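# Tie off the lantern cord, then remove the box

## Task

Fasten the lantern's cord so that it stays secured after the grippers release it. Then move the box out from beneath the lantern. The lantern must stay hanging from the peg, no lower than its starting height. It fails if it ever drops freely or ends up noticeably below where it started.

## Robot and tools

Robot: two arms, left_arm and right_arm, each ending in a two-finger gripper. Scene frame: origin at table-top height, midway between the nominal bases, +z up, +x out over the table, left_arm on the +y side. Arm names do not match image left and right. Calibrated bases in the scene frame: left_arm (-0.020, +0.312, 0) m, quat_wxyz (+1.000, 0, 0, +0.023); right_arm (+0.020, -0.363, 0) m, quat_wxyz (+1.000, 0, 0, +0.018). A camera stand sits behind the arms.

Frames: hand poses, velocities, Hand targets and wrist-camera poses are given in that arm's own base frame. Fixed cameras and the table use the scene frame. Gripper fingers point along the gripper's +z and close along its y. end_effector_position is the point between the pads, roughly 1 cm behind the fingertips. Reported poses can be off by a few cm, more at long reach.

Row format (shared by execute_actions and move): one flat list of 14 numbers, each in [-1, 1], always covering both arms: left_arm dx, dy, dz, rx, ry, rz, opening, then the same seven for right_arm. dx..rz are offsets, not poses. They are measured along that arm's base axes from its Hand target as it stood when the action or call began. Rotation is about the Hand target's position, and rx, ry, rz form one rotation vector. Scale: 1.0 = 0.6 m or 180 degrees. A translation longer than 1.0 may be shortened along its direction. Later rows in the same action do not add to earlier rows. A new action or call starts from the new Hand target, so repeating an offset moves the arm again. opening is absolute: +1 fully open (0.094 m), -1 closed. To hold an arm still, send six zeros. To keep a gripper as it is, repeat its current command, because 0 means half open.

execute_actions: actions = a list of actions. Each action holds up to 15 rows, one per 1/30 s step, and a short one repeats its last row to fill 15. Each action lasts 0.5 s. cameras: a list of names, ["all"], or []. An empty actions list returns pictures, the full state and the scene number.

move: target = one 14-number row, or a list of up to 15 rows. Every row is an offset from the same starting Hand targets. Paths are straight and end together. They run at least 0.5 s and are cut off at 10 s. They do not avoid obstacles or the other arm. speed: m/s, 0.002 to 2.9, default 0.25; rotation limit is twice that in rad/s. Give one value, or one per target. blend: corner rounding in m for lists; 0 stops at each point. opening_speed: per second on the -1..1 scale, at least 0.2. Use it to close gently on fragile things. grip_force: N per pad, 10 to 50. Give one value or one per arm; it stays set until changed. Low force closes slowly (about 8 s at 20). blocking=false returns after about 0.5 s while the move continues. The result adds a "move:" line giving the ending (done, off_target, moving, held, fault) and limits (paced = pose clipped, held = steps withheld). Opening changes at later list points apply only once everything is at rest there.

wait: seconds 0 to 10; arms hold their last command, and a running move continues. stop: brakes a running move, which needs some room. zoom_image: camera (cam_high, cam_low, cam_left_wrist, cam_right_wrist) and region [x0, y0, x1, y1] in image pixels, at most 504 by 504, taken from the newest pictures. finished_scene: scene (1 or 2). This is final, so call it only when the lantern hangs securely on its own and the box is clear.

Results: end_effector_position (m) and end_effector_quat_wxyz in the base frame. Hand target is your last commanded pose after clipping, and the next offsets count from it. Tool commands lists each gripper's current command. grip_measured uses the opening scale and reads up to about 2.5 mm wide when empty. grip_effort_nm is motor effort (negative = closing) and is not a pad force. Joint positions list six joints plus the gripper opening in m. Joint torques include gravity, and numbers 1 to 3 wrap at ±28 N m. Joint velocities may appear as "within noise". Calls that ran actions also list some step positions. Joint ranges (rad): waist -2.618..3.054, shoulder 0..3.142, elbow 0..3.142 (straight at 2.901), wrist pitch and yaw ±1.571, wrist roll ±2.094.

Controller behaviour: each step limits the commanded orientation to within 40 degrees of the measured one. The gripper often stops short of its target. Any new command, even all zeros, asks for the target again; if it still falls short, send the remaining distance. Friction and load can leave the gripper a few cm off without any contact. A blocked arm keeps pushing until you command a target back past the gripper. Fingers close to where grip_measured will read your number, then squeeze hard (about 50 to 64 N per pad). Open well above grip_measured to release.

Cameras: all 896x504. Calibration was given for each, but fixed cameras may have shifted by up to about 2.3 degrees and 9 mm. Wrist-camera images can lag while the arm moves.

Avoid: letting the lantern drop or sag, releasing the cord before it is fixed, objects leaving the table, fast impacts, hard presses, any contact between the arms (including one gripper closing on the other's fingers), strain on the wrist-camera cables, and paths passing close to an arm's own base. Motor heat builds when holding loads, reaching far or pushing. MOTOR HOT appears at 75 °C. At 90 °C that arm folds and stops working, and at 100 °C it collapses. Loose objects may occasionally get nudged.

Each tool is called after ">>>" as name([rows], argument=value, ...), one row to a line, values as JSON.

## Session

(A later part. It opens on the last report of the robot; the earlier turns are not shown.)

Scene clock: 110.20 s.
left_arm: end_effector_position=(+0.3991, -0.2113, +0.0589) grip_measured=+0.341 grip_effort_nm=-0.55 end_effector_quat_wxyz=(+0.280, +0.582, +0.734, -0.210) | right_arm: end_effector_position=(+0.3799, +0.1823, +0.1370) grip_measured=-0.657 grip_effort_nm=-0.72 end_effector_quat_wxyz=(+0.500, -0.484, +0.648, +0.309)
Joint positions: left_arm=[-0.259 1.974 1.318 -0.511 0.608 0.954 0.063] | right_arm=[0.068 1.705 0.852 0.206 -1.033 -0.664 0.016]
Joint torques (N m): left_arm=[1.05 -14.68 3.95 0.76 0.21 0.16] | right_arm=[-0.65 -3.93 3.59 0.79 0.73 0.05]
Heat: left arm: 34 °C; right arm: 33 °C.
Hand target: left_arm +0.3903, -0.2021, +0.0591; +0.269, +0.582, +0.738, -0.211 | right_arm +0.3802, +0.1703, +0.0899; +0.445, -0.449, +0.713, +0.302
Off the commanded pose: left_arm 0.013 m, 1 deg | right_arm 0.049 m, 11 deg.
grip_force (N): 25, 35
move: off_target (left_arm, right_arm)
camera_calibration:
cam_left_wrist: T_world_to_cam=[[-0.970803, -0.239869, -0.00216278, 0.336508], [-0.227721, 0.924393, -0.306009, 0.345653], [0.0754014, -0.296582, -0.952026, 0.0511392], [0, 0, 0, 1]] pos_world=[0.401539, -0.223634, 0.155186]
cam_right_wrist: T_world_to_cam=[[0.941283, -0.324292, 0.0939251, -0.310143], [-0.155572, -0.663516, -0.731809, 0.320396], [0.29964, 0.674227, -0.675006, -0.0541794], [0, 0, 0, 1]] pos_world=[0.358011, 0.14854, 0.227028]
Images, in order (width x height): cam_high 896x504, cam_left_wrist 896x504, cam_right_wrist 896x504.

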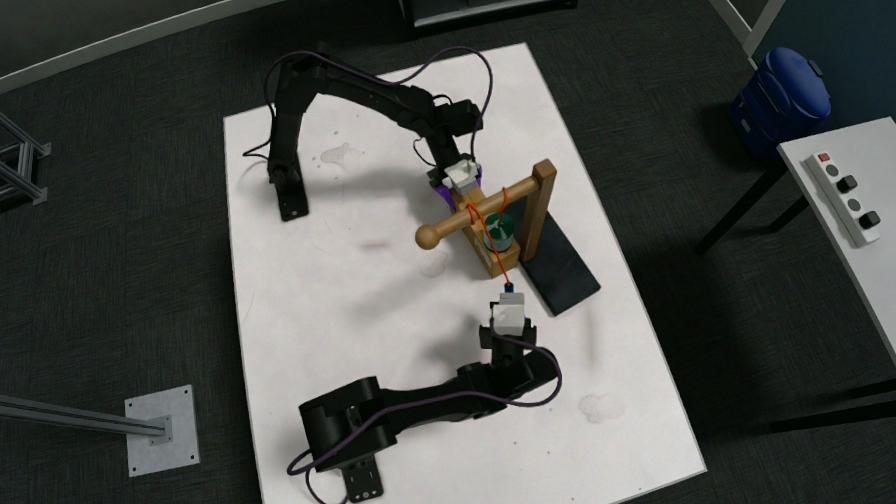

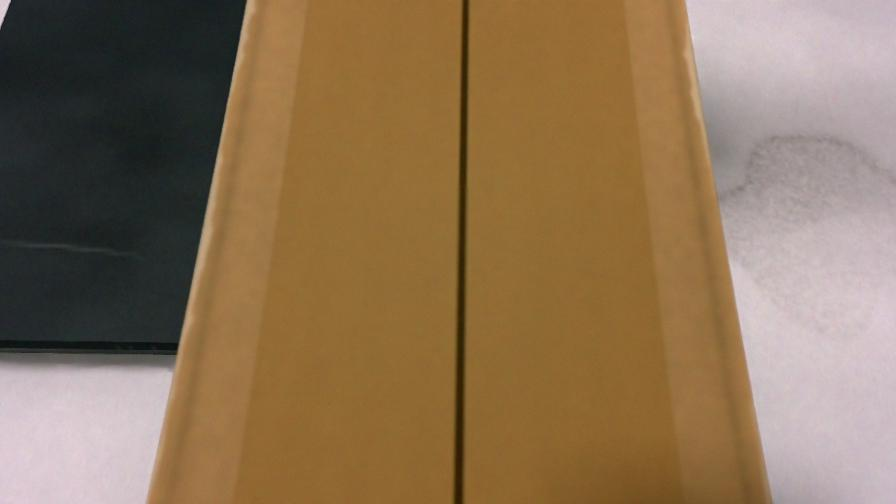

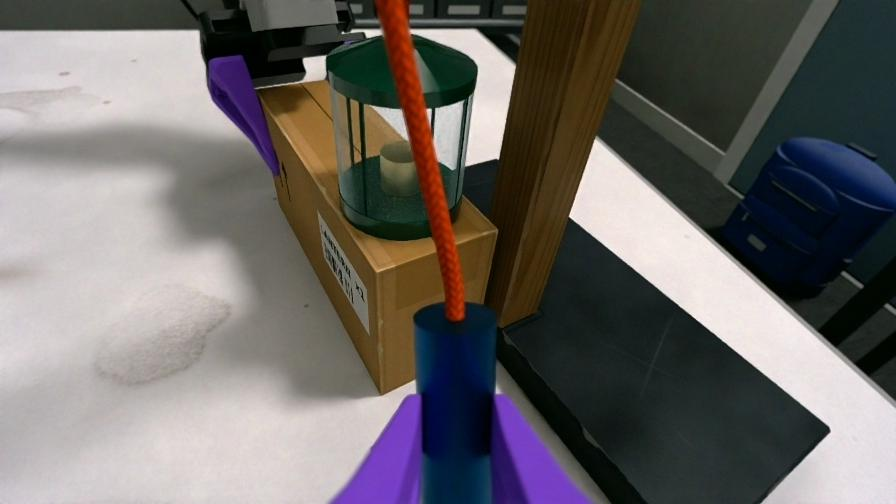

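>>> move([
  [0.01,-0.055,0,0,0,0,0.22,0,0,0,0,0,0,-0.9],
], speed=0.04, cameras=["cam_high","cam_right_wrist"])

Scene clock: 113.07 s.
left_arm: end_effector_position=(+0.3962, -0.2271, +0.0594) grip_measured=+0.341 grip_effort_nm=-0.55 end_effector_quat_wxyz=(+0.270, +0.580, +0.742, -0.202) | right_arm: end_effector_position=(+0.3799, +0.1823, +0.1370) grip_measured=-0.657 grip_effort_nm=-0.73 end_effector_quat_wxyz=(+0.500, -0.484, +0.648, +0.309)
Joint positions: left_arm=[-0.311 1.974 1.331 -0.507 0.562 0.893 0.063] | right_arm=[0.068 1.705 0.852 0.206 -1.033 -0.664 0.016]
Joint torques (N m): left_arm=[-1.05 -10.82 7.21 1.13 0.33 -0.11] | right_arm=[-0.62 -3.92 3.58 0.79 0.73 0.05]
Heat: left arm: 33 °C; right arm: 33 °C.
Hand target: left_arm +0.3963, -0.2352, +0.0592; +0.269, +0.582, +0.738, -0.211 | right_arm +0.3802, +0.1703, +0.0899; +0.445, -0.449, +0.713, +0.302
Off the commanded pose: left_arm 0.008 m, 1 deg | right_arm 0.049 m, 11 deg.
grip_force (N): 25, 35
move: off_target (right_arm)
camera_calibration:
cam_right_wrist: T_world_to_cam=[[0.941283, -0.324292, 0.0939251, -0.310143], [-0.155572, -0.663516, -0.731809, 0.320396], [0.29964, 0.674227, -0.675006, -0.0541794], [0, 0, 0, 1]] pos_world=[0.358011, 0.14854, 0.227028]
Images, in order (width x height): cam_high 896x504, cam_right_wrist 896x504.

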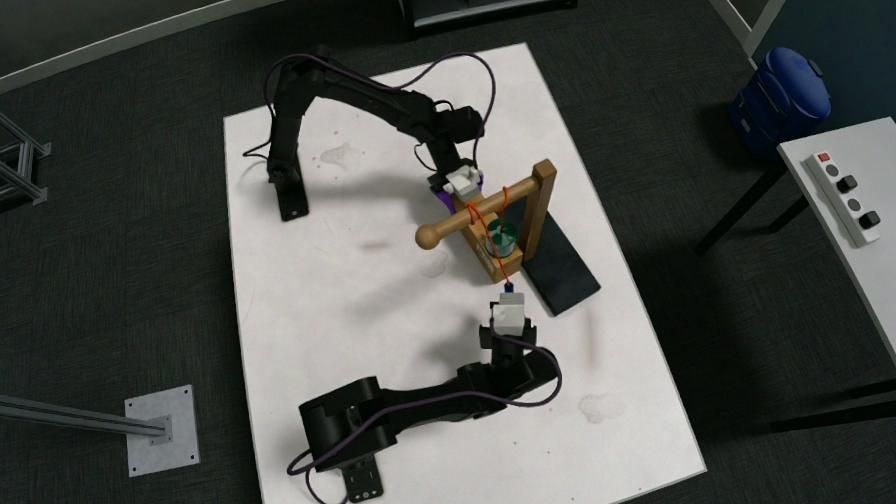

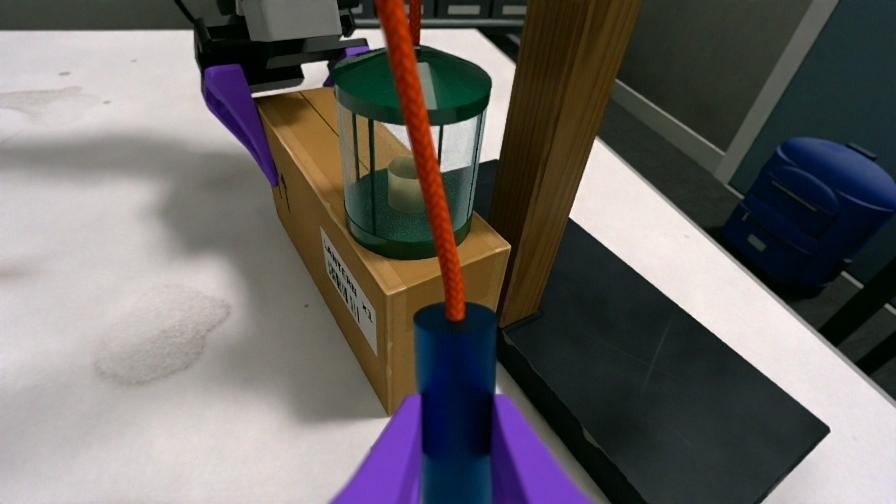

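>>> move([
  [0.009,0.008,0,0,0,0,1,0,0,0,0,0,0,-0.9],
  [-0.02,0.08,0.14,0,0,0,1,0,0,0,0,0,0,-0.9],
], speed=0.12, opening_speed=0.8, cameras=["cam_right_wrist","cam_left_wrist"])

Scene clock: 118.33 s.
left_arm: end_effector_position=(+0.3839, -0.1855, +0.1264) grip_measured=+0.999 grip_effort_nm=0.10 end_effector_quat_wxyz=(+0.252, +0.578, +0.747, -0.208) | right_arm: end_effector_position=(+0.3799, +0.1823, +0.1370) grip_measured=-0.657 grip_effort_nm=-0.73 end_effector_quat_wxyz=(+0.500, -0.484, +0.648, +0.309)
Joint positions: left_arm=[-0.213 1.862 1.476 -0.864 0.596 1.005 0.094] | right_arm=[0.068 1.705 0.852 0.206 -1.033 -0.664 0.016]
Joint torques (N m): left_arm=[0.28 -13.91 7.28 0.81 0.44 0.06] | right_arm=[-0.64 -3.92 3.58 0.8 0.73 0.04]
Heat: left arm: 33 °C; right arm: 33 °C.
Hand target: left_arm +0.3844, -0.1870, +0.1433; +0.269, +0.582, +0.738, -0.211 | right_arm +0.3802, +0.1703, +0.0899; +0.445, -0.449, +0.713, +0.302
Off the commanded pose: left_arm 0.017 m, 2 deg | right_arm 0.049 m, 11 deg.
grip_force (N): 25, 35
move: off_target (left_arm, right_arm)
camera_calibration:
cam_left_wrist: T_world_to_cam=[[-0.967266, -0.251448, 0.0342031, 0.319895], [-0.251574, 0.932499, -0.259145, 0.343693], [0.0332673, -0.259267, -0.965233, 0.148965], [0, 0, 0, 1]] pos_world=[0.390932, -0.201435, 0.221911]
cam_right_wrist: T_world_to_cam=[[0.941283, -0.324292, 0.0939251, -0.310143], [-0.155572, -0.663516, -0.731809, 0.320396], [0.29964, 0.674227, -0.675006, -0.0541794], [0, 0, 0, 1]] pos_world=[0.358011, 0.14854, 0.227028]
Images, in order (width x height): cam_left_wrist 896x504, cam_right_wrist 896x504.

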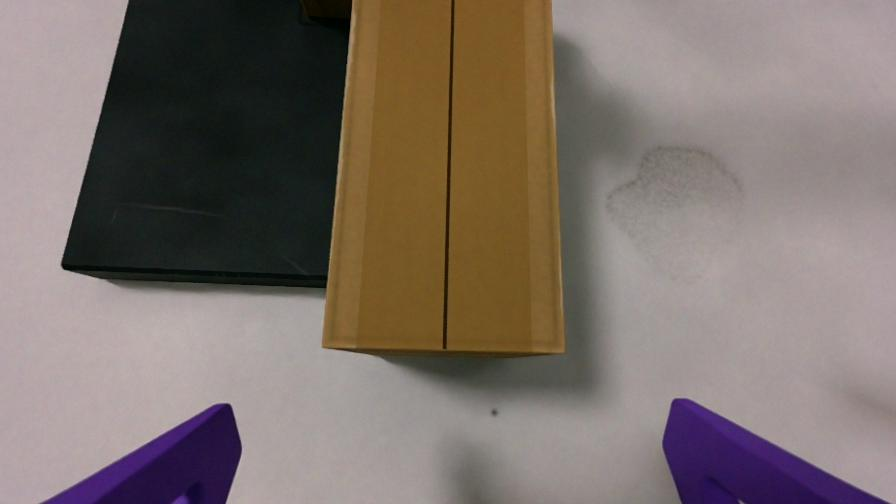

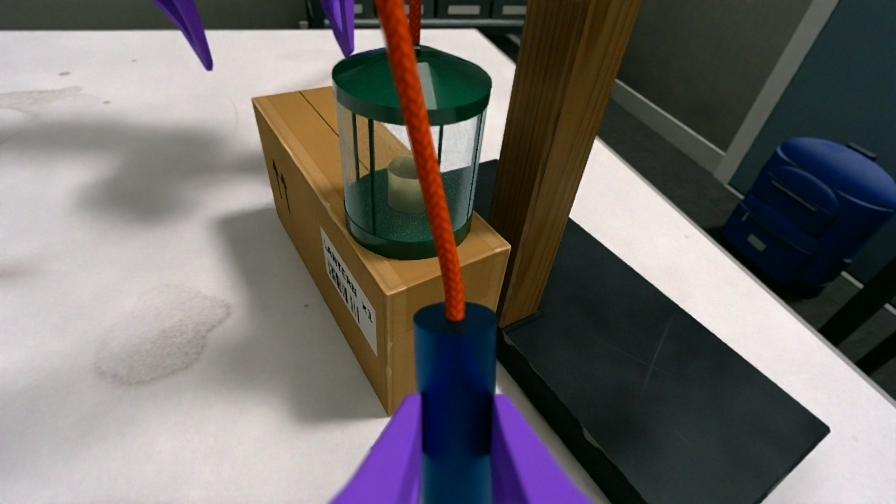

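>>> move(target=[-0.02,-0.005,0.128,-0.263,-0.0913,0.0594,1,0,0,0,0,0,0,-0.9], speed=0.2, cameras=["all"])

Scene clock: 123.23 s.
left_arm: end_effector_position=(+0.3709, -0.1903, +0.2317) grip_measured=+0.999 grip_effort_nm=0.09 end_effector_quat_wxyz=(+0.605, +0.389, +0.585, -0.376) | right_arm: end_effector_position=(+0.3799, +0.1823, +0.1370) grip_measured=-0.657 grip_effort_nm=-0.73 end_effector_quat_wxyz=(+0.500, -0.484, +0.648, +0.309)
Joint positions: left_arm=[-0.092 1.602 0.698 0.933 1.051 0.006 0.094] | right_arm=[0.068 1.705 0.852 0.206 -1.033 -0.664 0.016]
Joint torques (N m): left_arm=[-0.14 -6.3 4.4 1.81 -0.16 -0.13] | right_arm=[-0.65 -3.92 3.58 0.8 0.74 0.05]
Heat: left arm: 34 °C; right arm: 33 °C.
Hand target: left_arm +0.3723, -0.1901, +0.2200; +0.596, +0.380, +0.597, -0.380 | right_arm +0.3802, +0.1703, +0.0899; +0.445, -0.449, +0.713, +0.302
Off the commanded pose: left_arm 0.012 m, 2 deg | right_arm 0.049 m, 11 deg.
grip_force (N): 25, 35
move: off_target (left_arm, right_arm)
camera_calibration:
cam_left_wrist: T_world_to_cam=[[-0.912378, -0.409018, -0.0164737, 0.263967], [-0.141615, 0.353141, -0.92479, 0.37538], [0.384073, -0.841425, -0.380121, -0.126629], [0, 0, 0, 1]] pos_world=[0.342632, -0.131144, 0.303361]
cam_right_wrist: T_world_to_cam=[[0.941283, -0.324292, 0.0939251, -0.310143], [-0.155572, -0.663516, -0.731809, 0.320396], [0.29964, 0.674227, -0.675006, -0.0541794], [0, 0, 0, 1]] pos_world=[0.358011, 0.14854, 0.227028]

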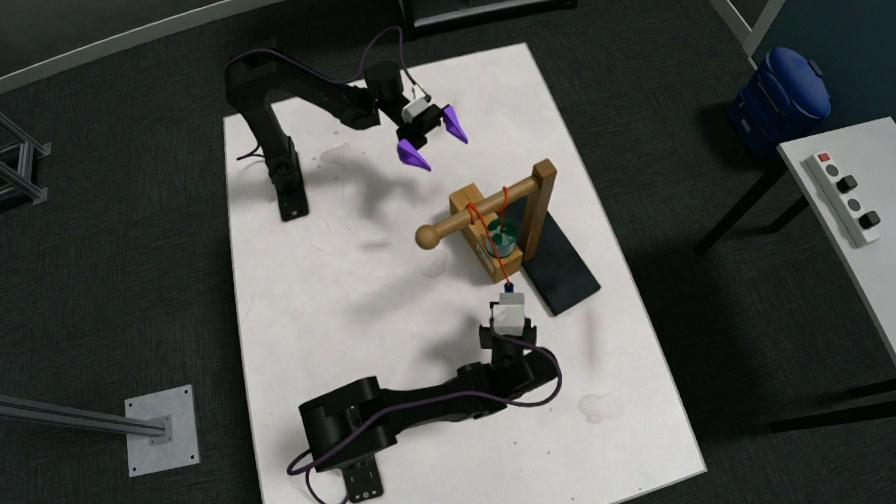

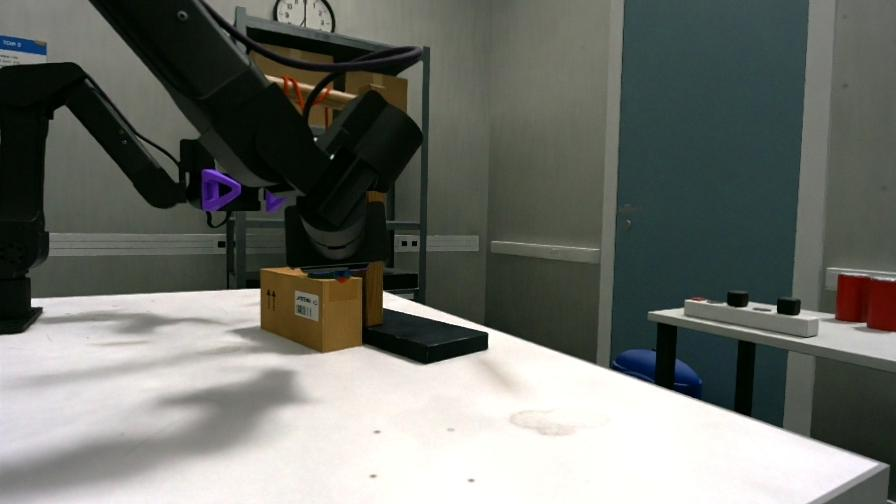

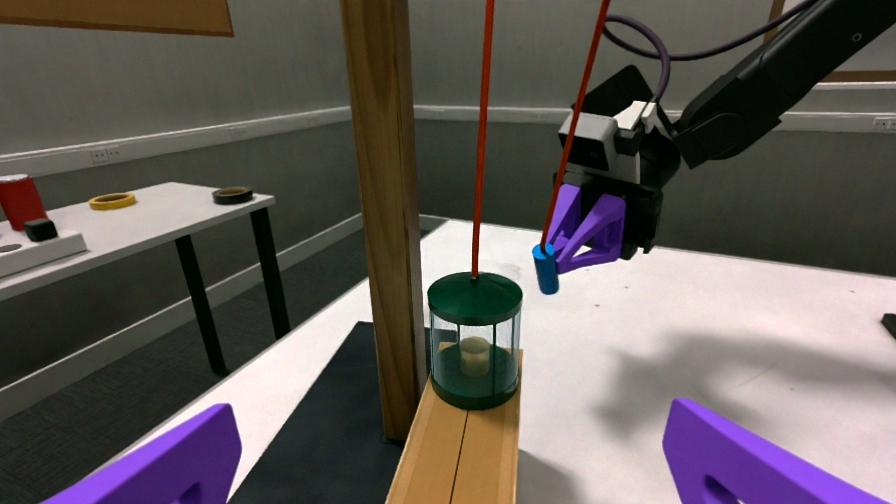

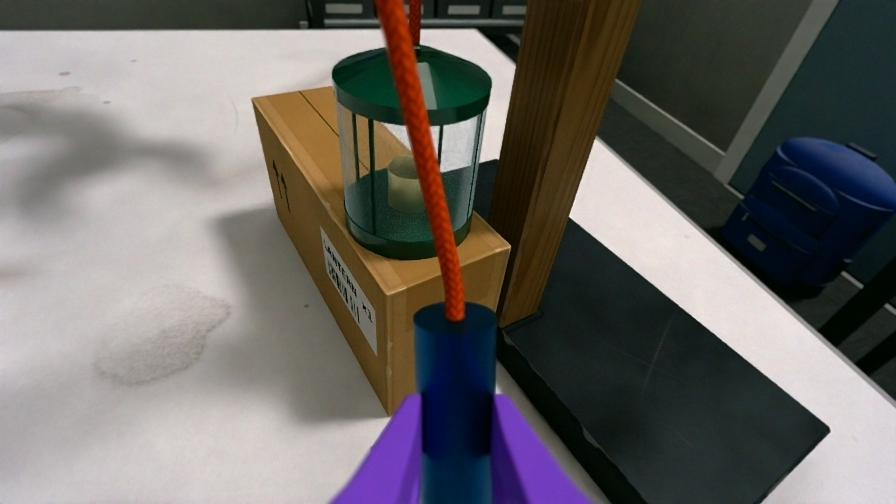

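>>> move([
  [-0.017,-0.06,0,0,0,0,-0.15,0,0,0,0,0,0,-0.9],
  [0.06,-0.225,0,0,0,0,-0.15,0,0,0,0,0,0,-0.9],
], speed=0.1, cameras=["all"])

Scene clock: 130.10 s.
left_arm: end_effector_position=(+0.4021, -0.3214, +0.2269) grip_measured=-0.149 grip_effort_nm=-0.06 end_effector_quat_wxyz=(+0.603, +0.384, +0.587, -0.380) | right_arm: end_effector_position=(+0.3799, +0.1823, +0.1370) grip_measured=-0.657 grip_effort_nm=-0.72 end_effector_quat_wxyz=(+0.500, -0.484, +0.648, +0.309)
Joint positions: left_arm=[-0.452 1.84 0.96 0.901 0.689 0.004 0.04] | right_arm=[0.068 1.705 0.852 0.206 -1.033 -0.664 0.016]
Joint torques (N m): left_arm=[-0.34 -8.66 7.49 1.85 -0.16 -0.08] | right_arm=[-0.65 -3.9 3.58 0.79 0.72 0.05]
Heat: left arm: 35 °C; right arm: 33 °C.
Hand target: left_arm +0.4083, -0.3251, +0.2201; +0.596, +0.380, +0.597, -0.380 | right_arm +0.3802, +0.1703, +0.0899; +0.445, -0.449, +0.713, +0.302
Off the commanded pose: left_arm 0.010 m, 1 deg | right_arm 0.049 m, 11 deg.
grip_force (N): 25, 35
move: off_target (right_arm)
camera_calibration:
cam_left_wrist: T_world_to_cam=[[-0.911743, -0.410751, -0.00280984, 0.234756], [-0.153175, 0.346333, -0.925522, 0.424193], [0.381132, -0.843408, -0.378683, -0.250604], [0, 0, 0, 1]] pos_world=[0.374526, -0.261847, 0.29836]
cam_right_wrist: T_world_to_cam=[[0.941283, -0.324292, 0.0939251, -0.310143], [-0.155572, -0.663516, -0.731809, 0.320396], [0.29964, 0.674227, -0.675006, -0.0541794], [0, 0, 0, 1]] pos_world=[0.358011, 0.14854, 0.227028]

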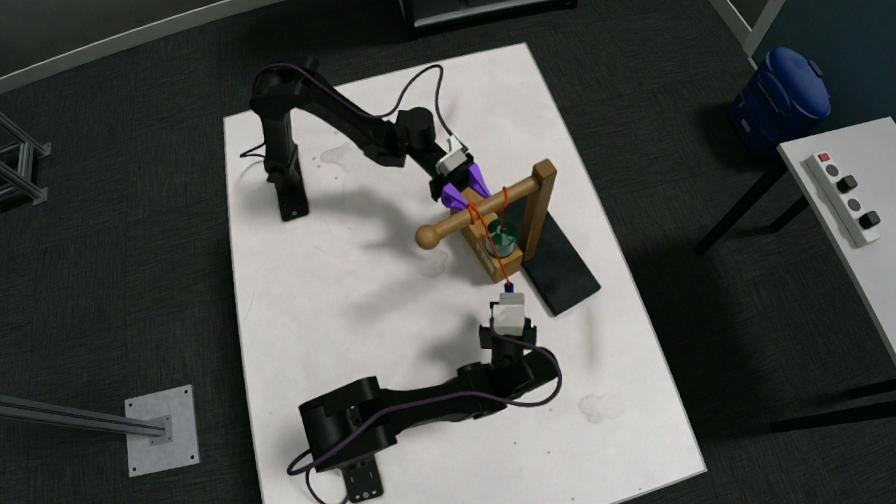

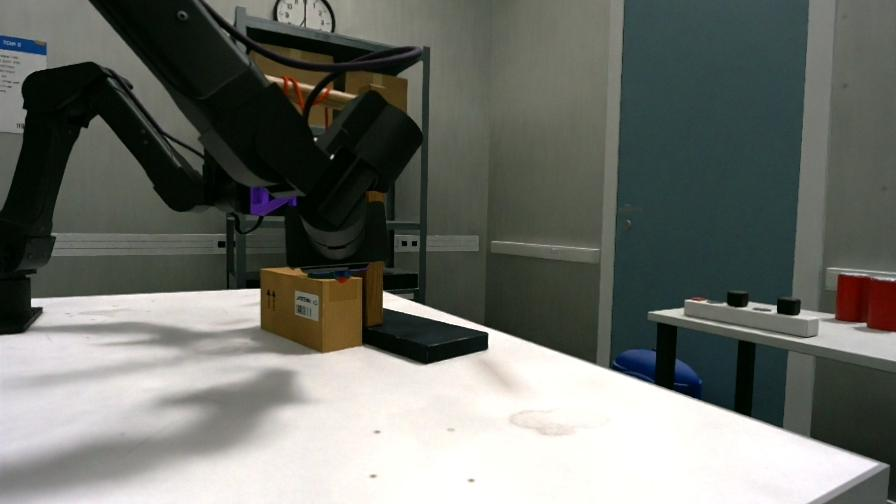

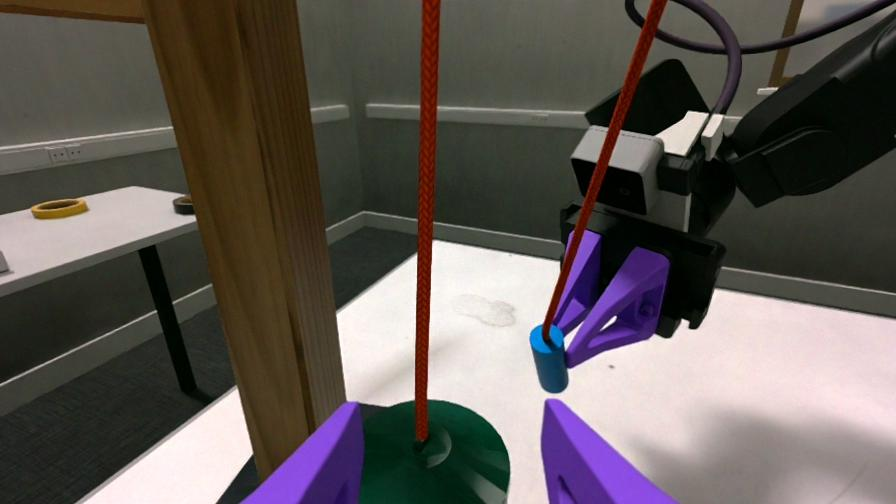

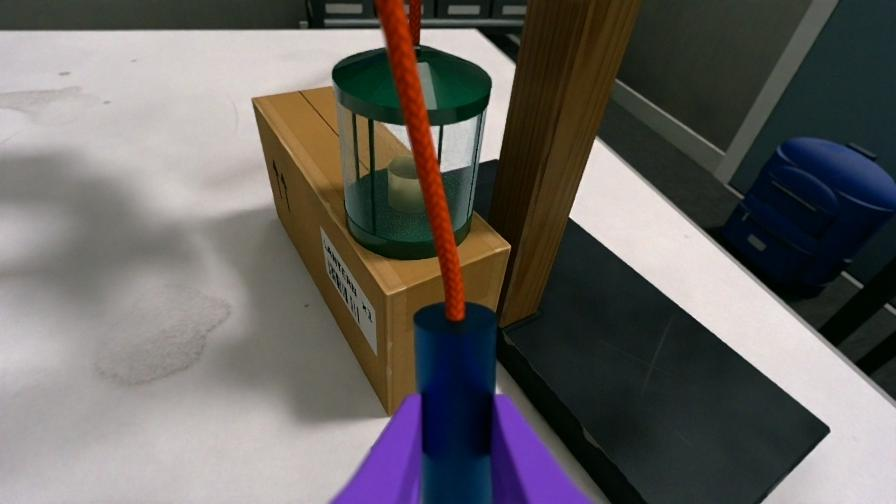

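>>> move(target=[0.041,-0.062,0.013,0,0,0,-0.15,0,0,0,0,0,0,-0.9], speed=0.06, cameras=["cam_left_wrist","cam_right_wrist","cam_high"])

Scene clock: 132.60 s.
left_arm: end_effector_position=(+0.4273, -0.3570, +0.2371) grip_measured=-0.149 grip_effort_nm=-0.06 end_effector_quat_wxyz=(+0.605, +0.383, +0.586, -0.379) | right_arm: end_effector_position=(+0.3799, +0.1823, +0.1370) grip_measured=-0.657 grip_effort_nm=-0.72 end_effector_quat_wxyz=(+0.500, -0.484, +0.648, +0.309)
Joint positions: left_arm=[-0.505 1.944 1.151 0.817 0.634 0.004 0.04] | right_arm=[0.068 1.705 0.852 0.206 -1.033 -0.664 0.016]
Joint torques (N m): left_arm=[-0.47 -9.76 7.76 1.85 -0.17 -0.06] | right_arm=[-0.66 -3.93 3.58 0.81 0.72 0.06]
Heat: left arm: 35 °C; right arm: 32 °C.
Hand target: left_arm +0.4329, -0.3623, +0.2279; +0.596, +0.380, +0.597, -0.380 | right_arm +0.3802, +0.1703, +0.0899; +0.445, -0.449, +0.713, +0.302
Off the commanded pose: left_arm 0.012 m, 2 deg | right_arm 0.049 m, 11 deg.
grip_force (N): 25, 35
move: off_target (left_arm, right_arm)
camera_calibration:
cam_left_wrist: T_world_to_cam=[[-0.910957, -0.412484, -0.00373818, 0.242403], [-0.151853, 0.34376, -0.926698, 0.448684], [0.383533, -0.843615, -0.375787, -0.288041], [0, 0, 0, 1]] pos_world=[0.399426, -0.297248, 0.308459]
cam_right_wrist: T_world_to_cam=[[0.941283, -0.324292, 0.0939251, -0.310143], [-0.155572, -0.663516, -0.731809, 0.320396], [0.29964, 0.674227, -0.675006, -0.0541794], [0, 0, 0, 1]] pos_world=[0.358011, 0.14854, 0.227028]
Images, in order (width x height): cam_high 896x504, cam_left_wrist 896x504, cam_right_wrist 896x504.

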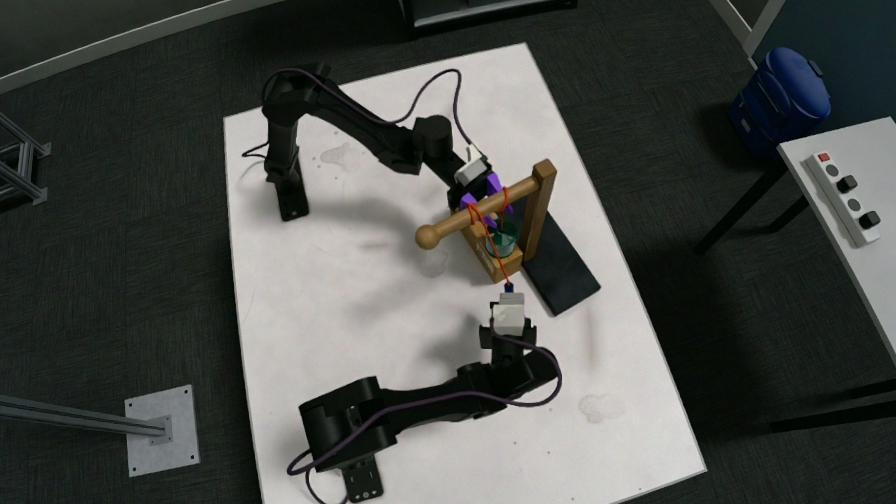

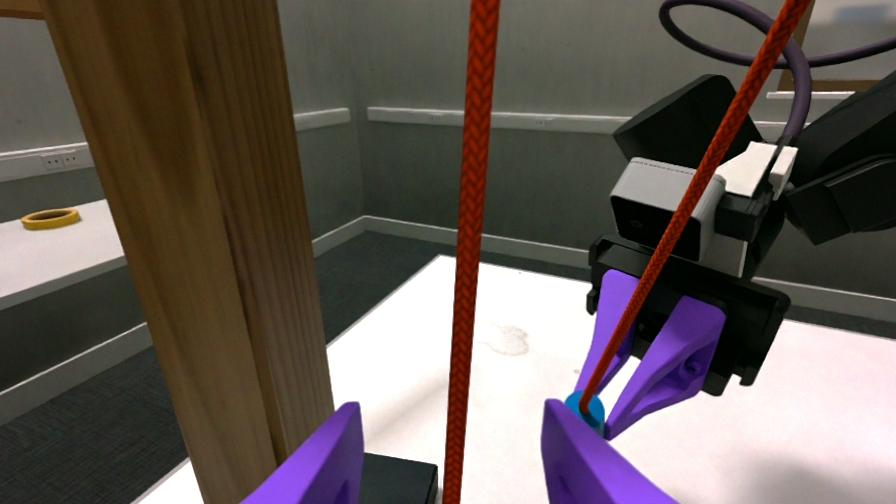

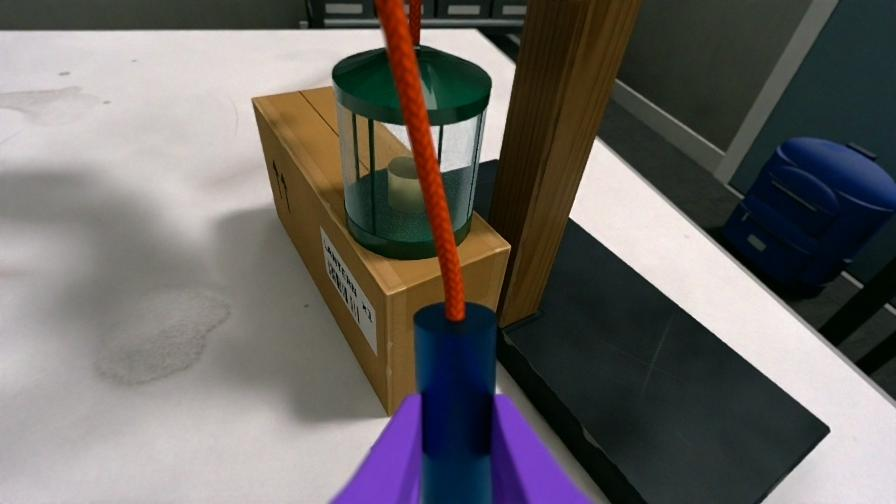

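>>> move(target=[0,0,0,0,0,0,-1,0,0,0,0,0,0,-0.9], grip_force=[45,35], cameras=["cam_left_wrist"])

Scene clock: 134.80 s.
left_arm: end_effector_position=(+0.4274, -0.3569, +0.2369) grip_measured=-0.954 grip_effort_nm=-0.89 end_effector_quat_wxyz=(+0.605, +0.383, +0.587, -0.379) | right_arm: end_effector_position=(+0.3799, +0.1823, +0.1370) grip_measured=-0.657 grip_effort_nm=-0.73 end_effector_quat_wxyz=(+0.500, -0.484, +0.648, +0.309)
Joint positions: left_arm=[-0.505 1.944 1.151 0.816 0.633 0.004 0.002] | right_arm=[0.068 1.705 0.852 0.206 -1.033 -0.664 0.016]
Joint torques (N m): left_arm=[-0.51 -9.74 7.83 1.85 -0.17 -0.07] | right_arm=[-0.64 -3.97 3.59 0.8 0.73 0.06]
Heat: left arm: 36 °C; right arm: 32 °C.
Hand target: left_arm +0.4330, -0.3623, +0.2279; +0.596, +0.379, +0.597, -0.380 | right_arm +0.3802, +0.1703, +0.0899; +0.445, -0.449, +0.713, +0.302
Off the commanded pose: left_arm 0.012 m, 1 deg | right_arm 0.049 m, 11 deg.
grip_force (N): 45, 35
move: off_target (left_arm, right_arm)
camera_calibration:
cam_left_wrist: T_world_to_cam=[[-0.910675, -0.413113, -0.00288873, 0.242022], [-0.153008, 0.343773, -0.926504, 0.448935], [0.383744, -0.843302, -0.376275, -0.288034], [0, 0, 0, 1]] pos_world=[0.399625, -0.297248, 0.308259]
Images, in order (width x height): cam_left_wrist 896x504.

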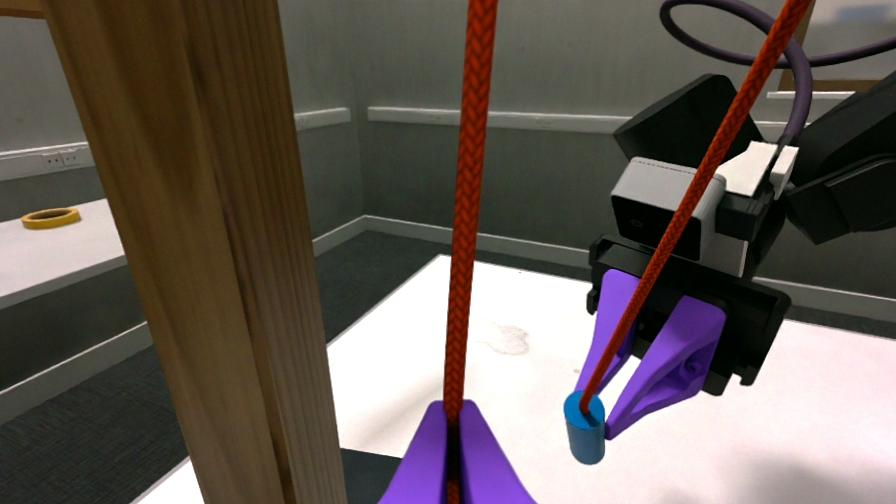

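>>> move(target=[0,0,0.037,0,0,0,-1,0,0,0,0,0,0,-0.9], speed=0.03, cameras=["all"])

Scene clock: 136.57 s.
left_arm: end_effector_position=(+0.4320, -0.3595, +0.2368) grip_measured=-0.955 grip_effort_nm=-0.92 end_effector_quat_wxyz=(+0.590, +0.381, +0.602, -0.380) | right_arm: end_effector_position=(+0.3799, +0.1823, +0.1370) grip_measured=-0.657 grip_effort_nm=-0.73 end_effector_quat_wxyz=(+0.500, -0.484, +0.648, +0.309)
Joint positions: left_arm=[-0.505 1.944 1.192 0.734 0.633 0.003 0.002] | right_arm=[0.068 1.705 0.852 0.206 -1.033 -0.664 0.016]
Joint torques (N m): left_arm=[-0.51 -13.78 8.08 1.89 -0.14 -0.07] | right_arm=[-0.65 -3.92 3.55 0.79 0.73 0.07]
Heat: left arm: 36 °C; right arm: 32 °C.
Hand target: left_arm +0.4330, -0.3623, +0.2501; +0.596, +0.380, +0.597, -0.380 | right_arm +0.3802, +0.1703, +0.0899; +0.445, -0.449, +0.713, +0.302
Off the commanded pose: left_arm 0.014 m, 1 deg | right_arm 0.049 m, 11 deg.
grip_force (N): 45, 35
move: off_target (left_arm, right_arm)
camera_calibration:
cam_left_wrist: T_world_to_cam=[[-0.91029, -0.413371, 0.0222775, 0.238968], [-0.186796, 0.36213, -0.913219, 0.468532], [0.369431, -0.835456, -0.40686, -0.27572], [0, 0, 0, 1]] pos_world=[0.406909, -0.301239, 0.310369]
cam_right_wrist: T_world_to_cam=[[0.941283, -0.324292, 0.0939251, -0.310143], [-0.155572, -0.663516, -0.731809, 0.320396], [0.29964, 0.674227, -0.675006, -0.0541794], [0, 0, 0, 1]] pos_world=[0.358011, 0.14854, 0.227028]

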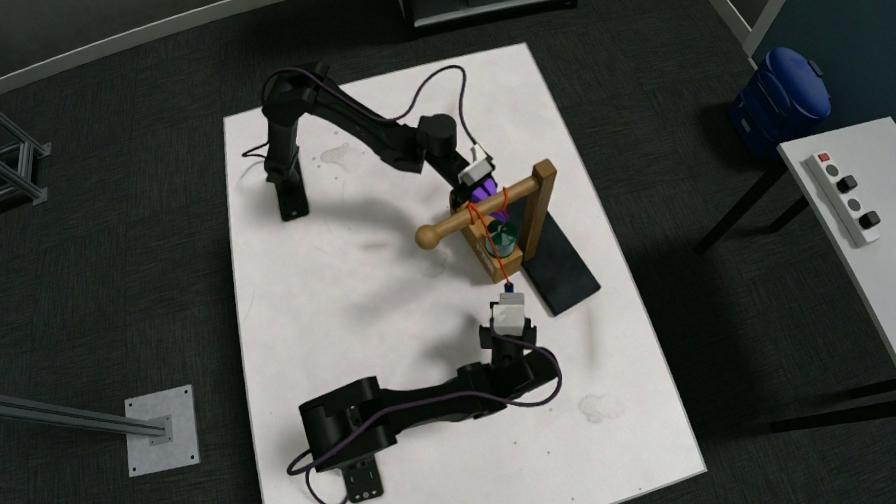

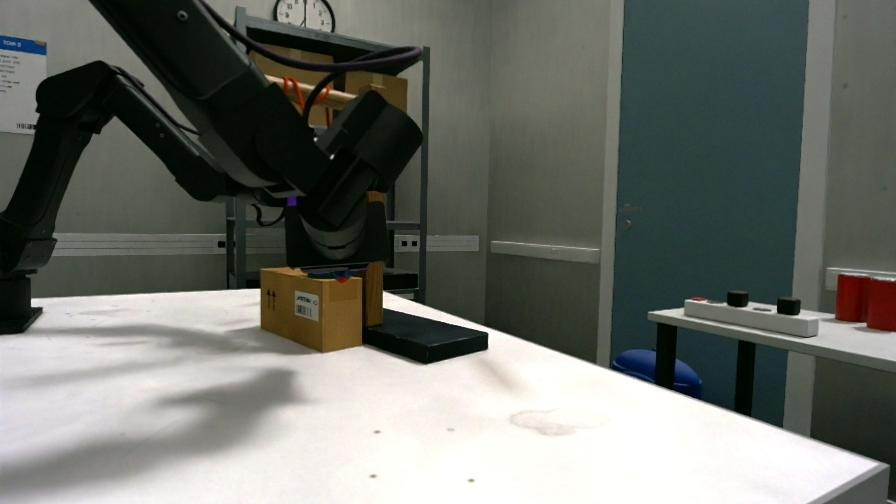

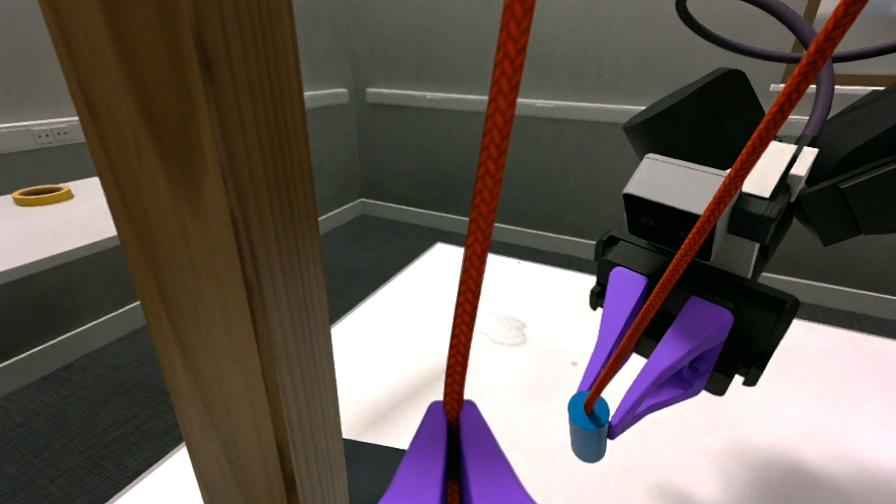

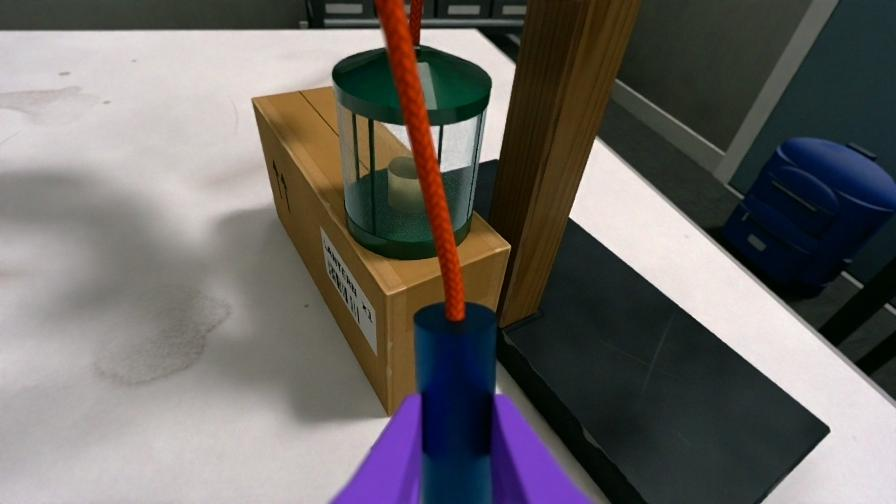

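>>> move(target=[0,0,0.035,0,0,0,-1,0,0,0,0,0,0,-0.9], speed=0.02, cameras=["cam_right_wrist","cam_left_wrist"])

Scene clock: 138.50 s.
left_arm: end_effector_position=(+0.4347, -0.3610, +0.2367) grip_measured=-0.955 grip_effort_nm=-0.92 end_effector_quat_wxyz=(+0.573, +0.380, +0.618, -0.381) | right_arm: end_effector_position=(+0.3799, +0.1823, +0.1370) grip_measured=-0.657 grip_effort_nm=-0.73 end_effector_quat_wxyz=(+0.500, -0.484, +0.648, +0.309)
Joint positions: left_arm=[-0.505 1.938 1.229 0.644 0.633 0.003 0.002] | right_arm=[0.068 1.705 0.852 0.206 -1.033 -0.664 0.016]
Joint torques (N m): left_arm=[-0.51 -16.81 8.5 2.04 -0.14 -0.08] | right_arm=[-0.62 -3.9 3.58 0.8 0.73 0.06]
Heat: left arm: 36 °C; right arm: 32 °C.
Hand target: left_arm +0.4330, -0.3623, +0.2710; +0.596, +0.380, +0.597, -0.380 | right_arm +0.3802, +0.1703, +0.0899; +0.445, -0.449, +0.713, +0.302
Off the commanded pose: left_arm 0.034 m, 4 deg | right_arm 0.049 m, 11 deg.
grip_force (N): 45, 35
move: off_target (left_arm, right_arm)
camera_calibration:
cam_left_wrist: T_world_to_cam=[[-0.908716, -0.414252, 0.0512976, 0.23297], [-0.224963, 0.382514, -0.896144, 0.48934], [0.351607, -0.825881, -0.440788, -0.258825], [0, 0, 0, 1]] pos_world=[0.412791, -0.30443, 0.312481]
cam_right_wrist: T_world_to_cam=[[0.941283, -0.324292, 0.0939251, -0.310143], [-0.155572, -0.663516, -0.731809, 0.320396], [0.29964, 0.674227, -0.675006, -0.0541794], [0, 0, 0, 1]] pos_world=[0.358011, 0.14854, 0.227028]
Images, in order (width x height): cam_left_wrist 896x504, cam_right_wrist 896x504.

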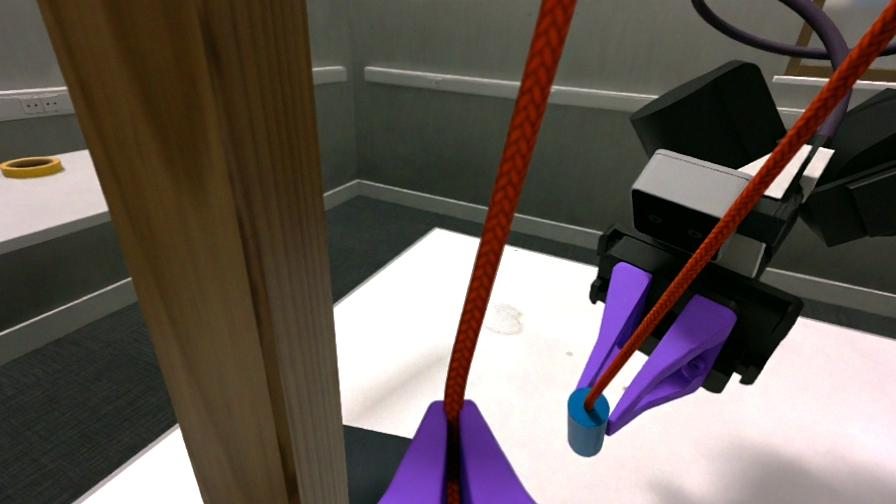

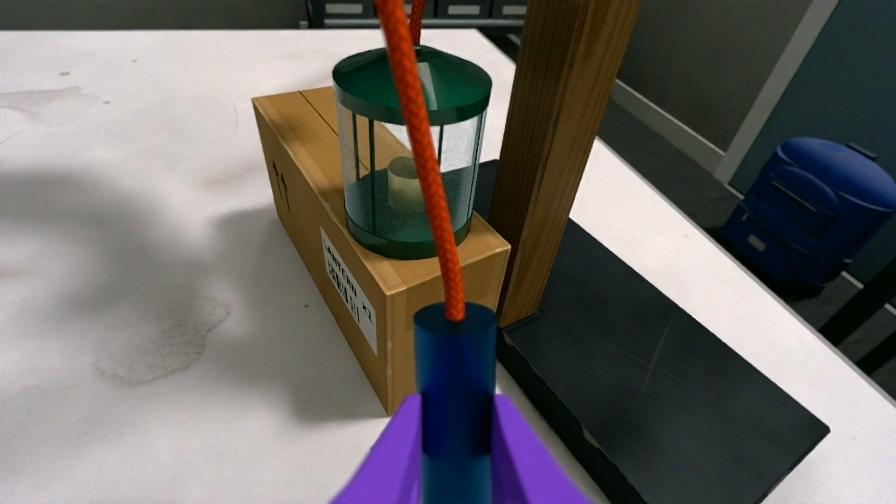

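>>> zoom_image(camera="cam_right_wrist", region=[200, 0, 560, 200])

>>> wait(seconds=0.1, cameras=["all"])

>>> zoom_image(camera="cam_high", region=[410, 120, 590, 320])

Scaled by 1.400 from the camera's 896x504 image, which has a finer 1280x720 frame.

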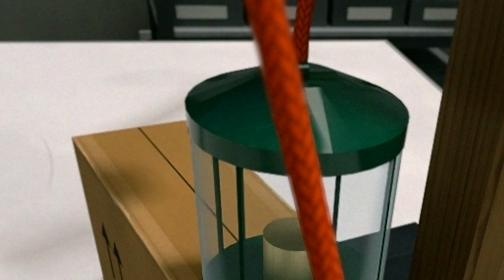

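Scene clock: 141.57 s.
left_arm: end_effector_position=(+0.4347, -0.3610, +0.2367) grip_measured=-0.955 grip_effort_nm=-0.92 end_effector_quat_wxyz=(+0.573, +0.380, +0.618, -0.381) | right_arm: end_effector_position=(+0.3799, +0.1823, +0.1370) grip_measured=-0.657 grip_effort_nm=-0.73 end_effector_quat_wxyz=(+0.500, -0.484, +0.648, +0.309)
Joint positions: left_arm=[-0.505 1.938 1.229 0.643 0.633 0.003 0.002] | right_arm=[0.068 1.705 0.852 0.206 -1.033 -0.664 0.016]
Joint torques (N m): left_arm=[-0.5 -16.8 8.42 2.06 -0.15 -0.06] | right_arm=[-0.66 -3.9 3.58 0.79 0.73 0.06]
Heat: left arm: 37 °C; right arm: 32 °C.
Hand target: left_arm +0.4330, -0.3623, +0.2709; +0.596, +0.379, +0.597, -0.380 | right_arm +0.3802, +0.1703, +0.0899; +0.445, -0.449, +0.713, +0.302
Tool commands: left_gripper/opening=-1.0 right_gripper/opening=-0.9
Off the commanded pose: left_arm 0.034 m, 4 deg | right_arm 0.049 m, 11 deg.
grip_force (N): 45, 35
wait: 0.10 s; at rest from the start
camera_calibration:
cam_left_wrist: T_world_to_cam=[[-0.908734, -0.414192, 0.0514507, 0.232948], [-0.225186, 0.382759, -0.895984, 0.489456], [0.351416, -0.825797, -0.441096, -0.258624], [0, 0, 0, 1]] pos_world=[0.412791, -0.30443, 0.312482]
cam_right_wrist: T_world_to_cam=[[0.941283, -0.324292, 0.0939251, -0.310143], [-0.155572, -0.663516, -0.731809, 0.320396], [0.29964, 0.674227, -0.675006, -0.0541794], [0, 0, 0, 1]] pos_world=[0.358011, 0.14854, 0.227028]

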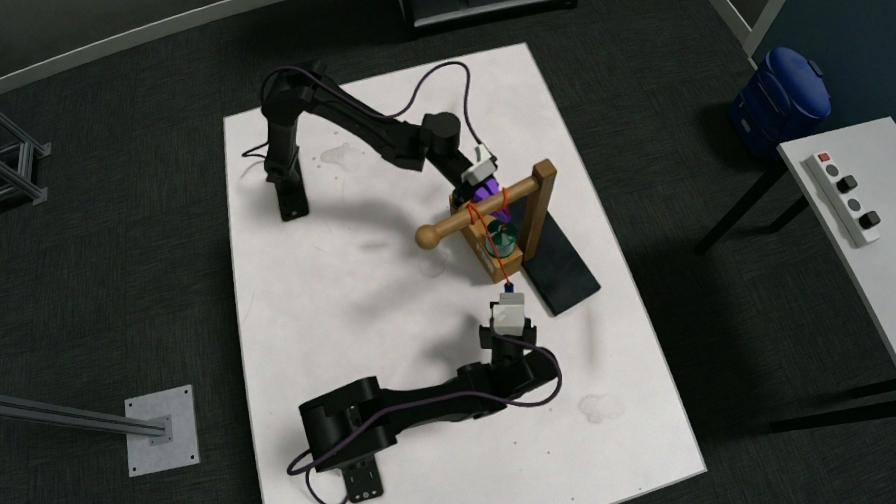

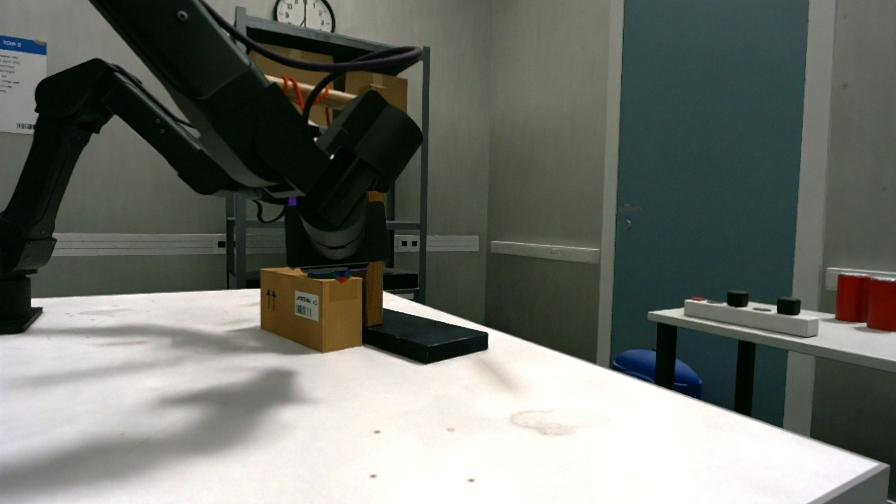

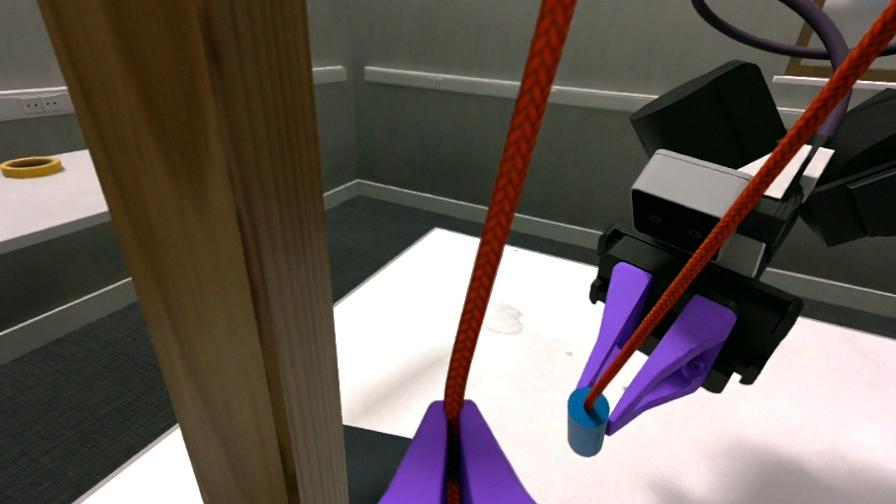

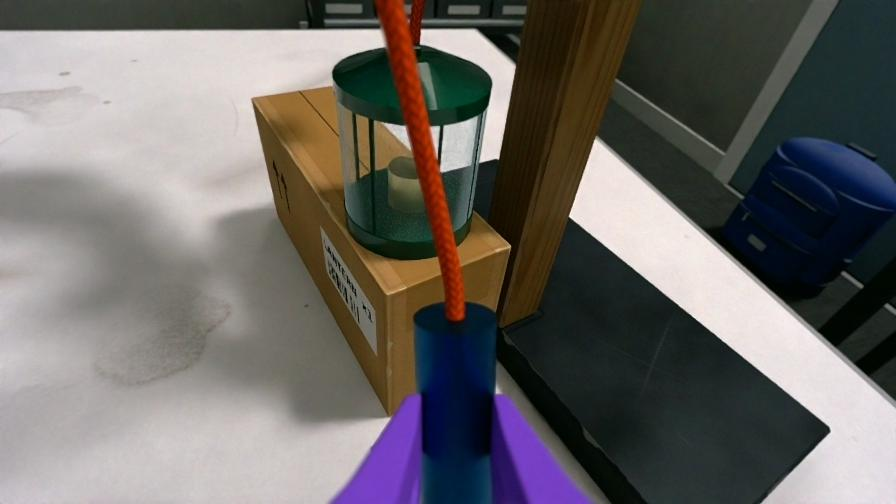

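Scaled by 2.520 from the camera's 896x504 image, which has a finer 1280x720 frame.

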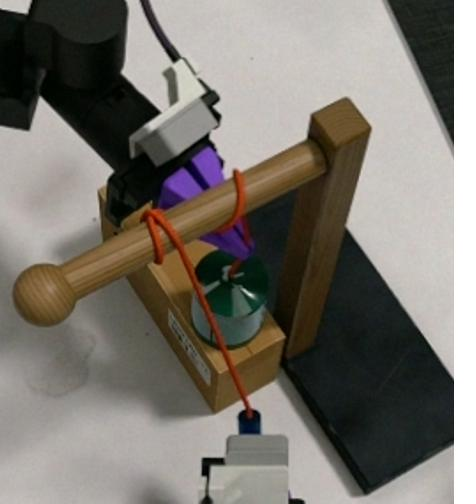

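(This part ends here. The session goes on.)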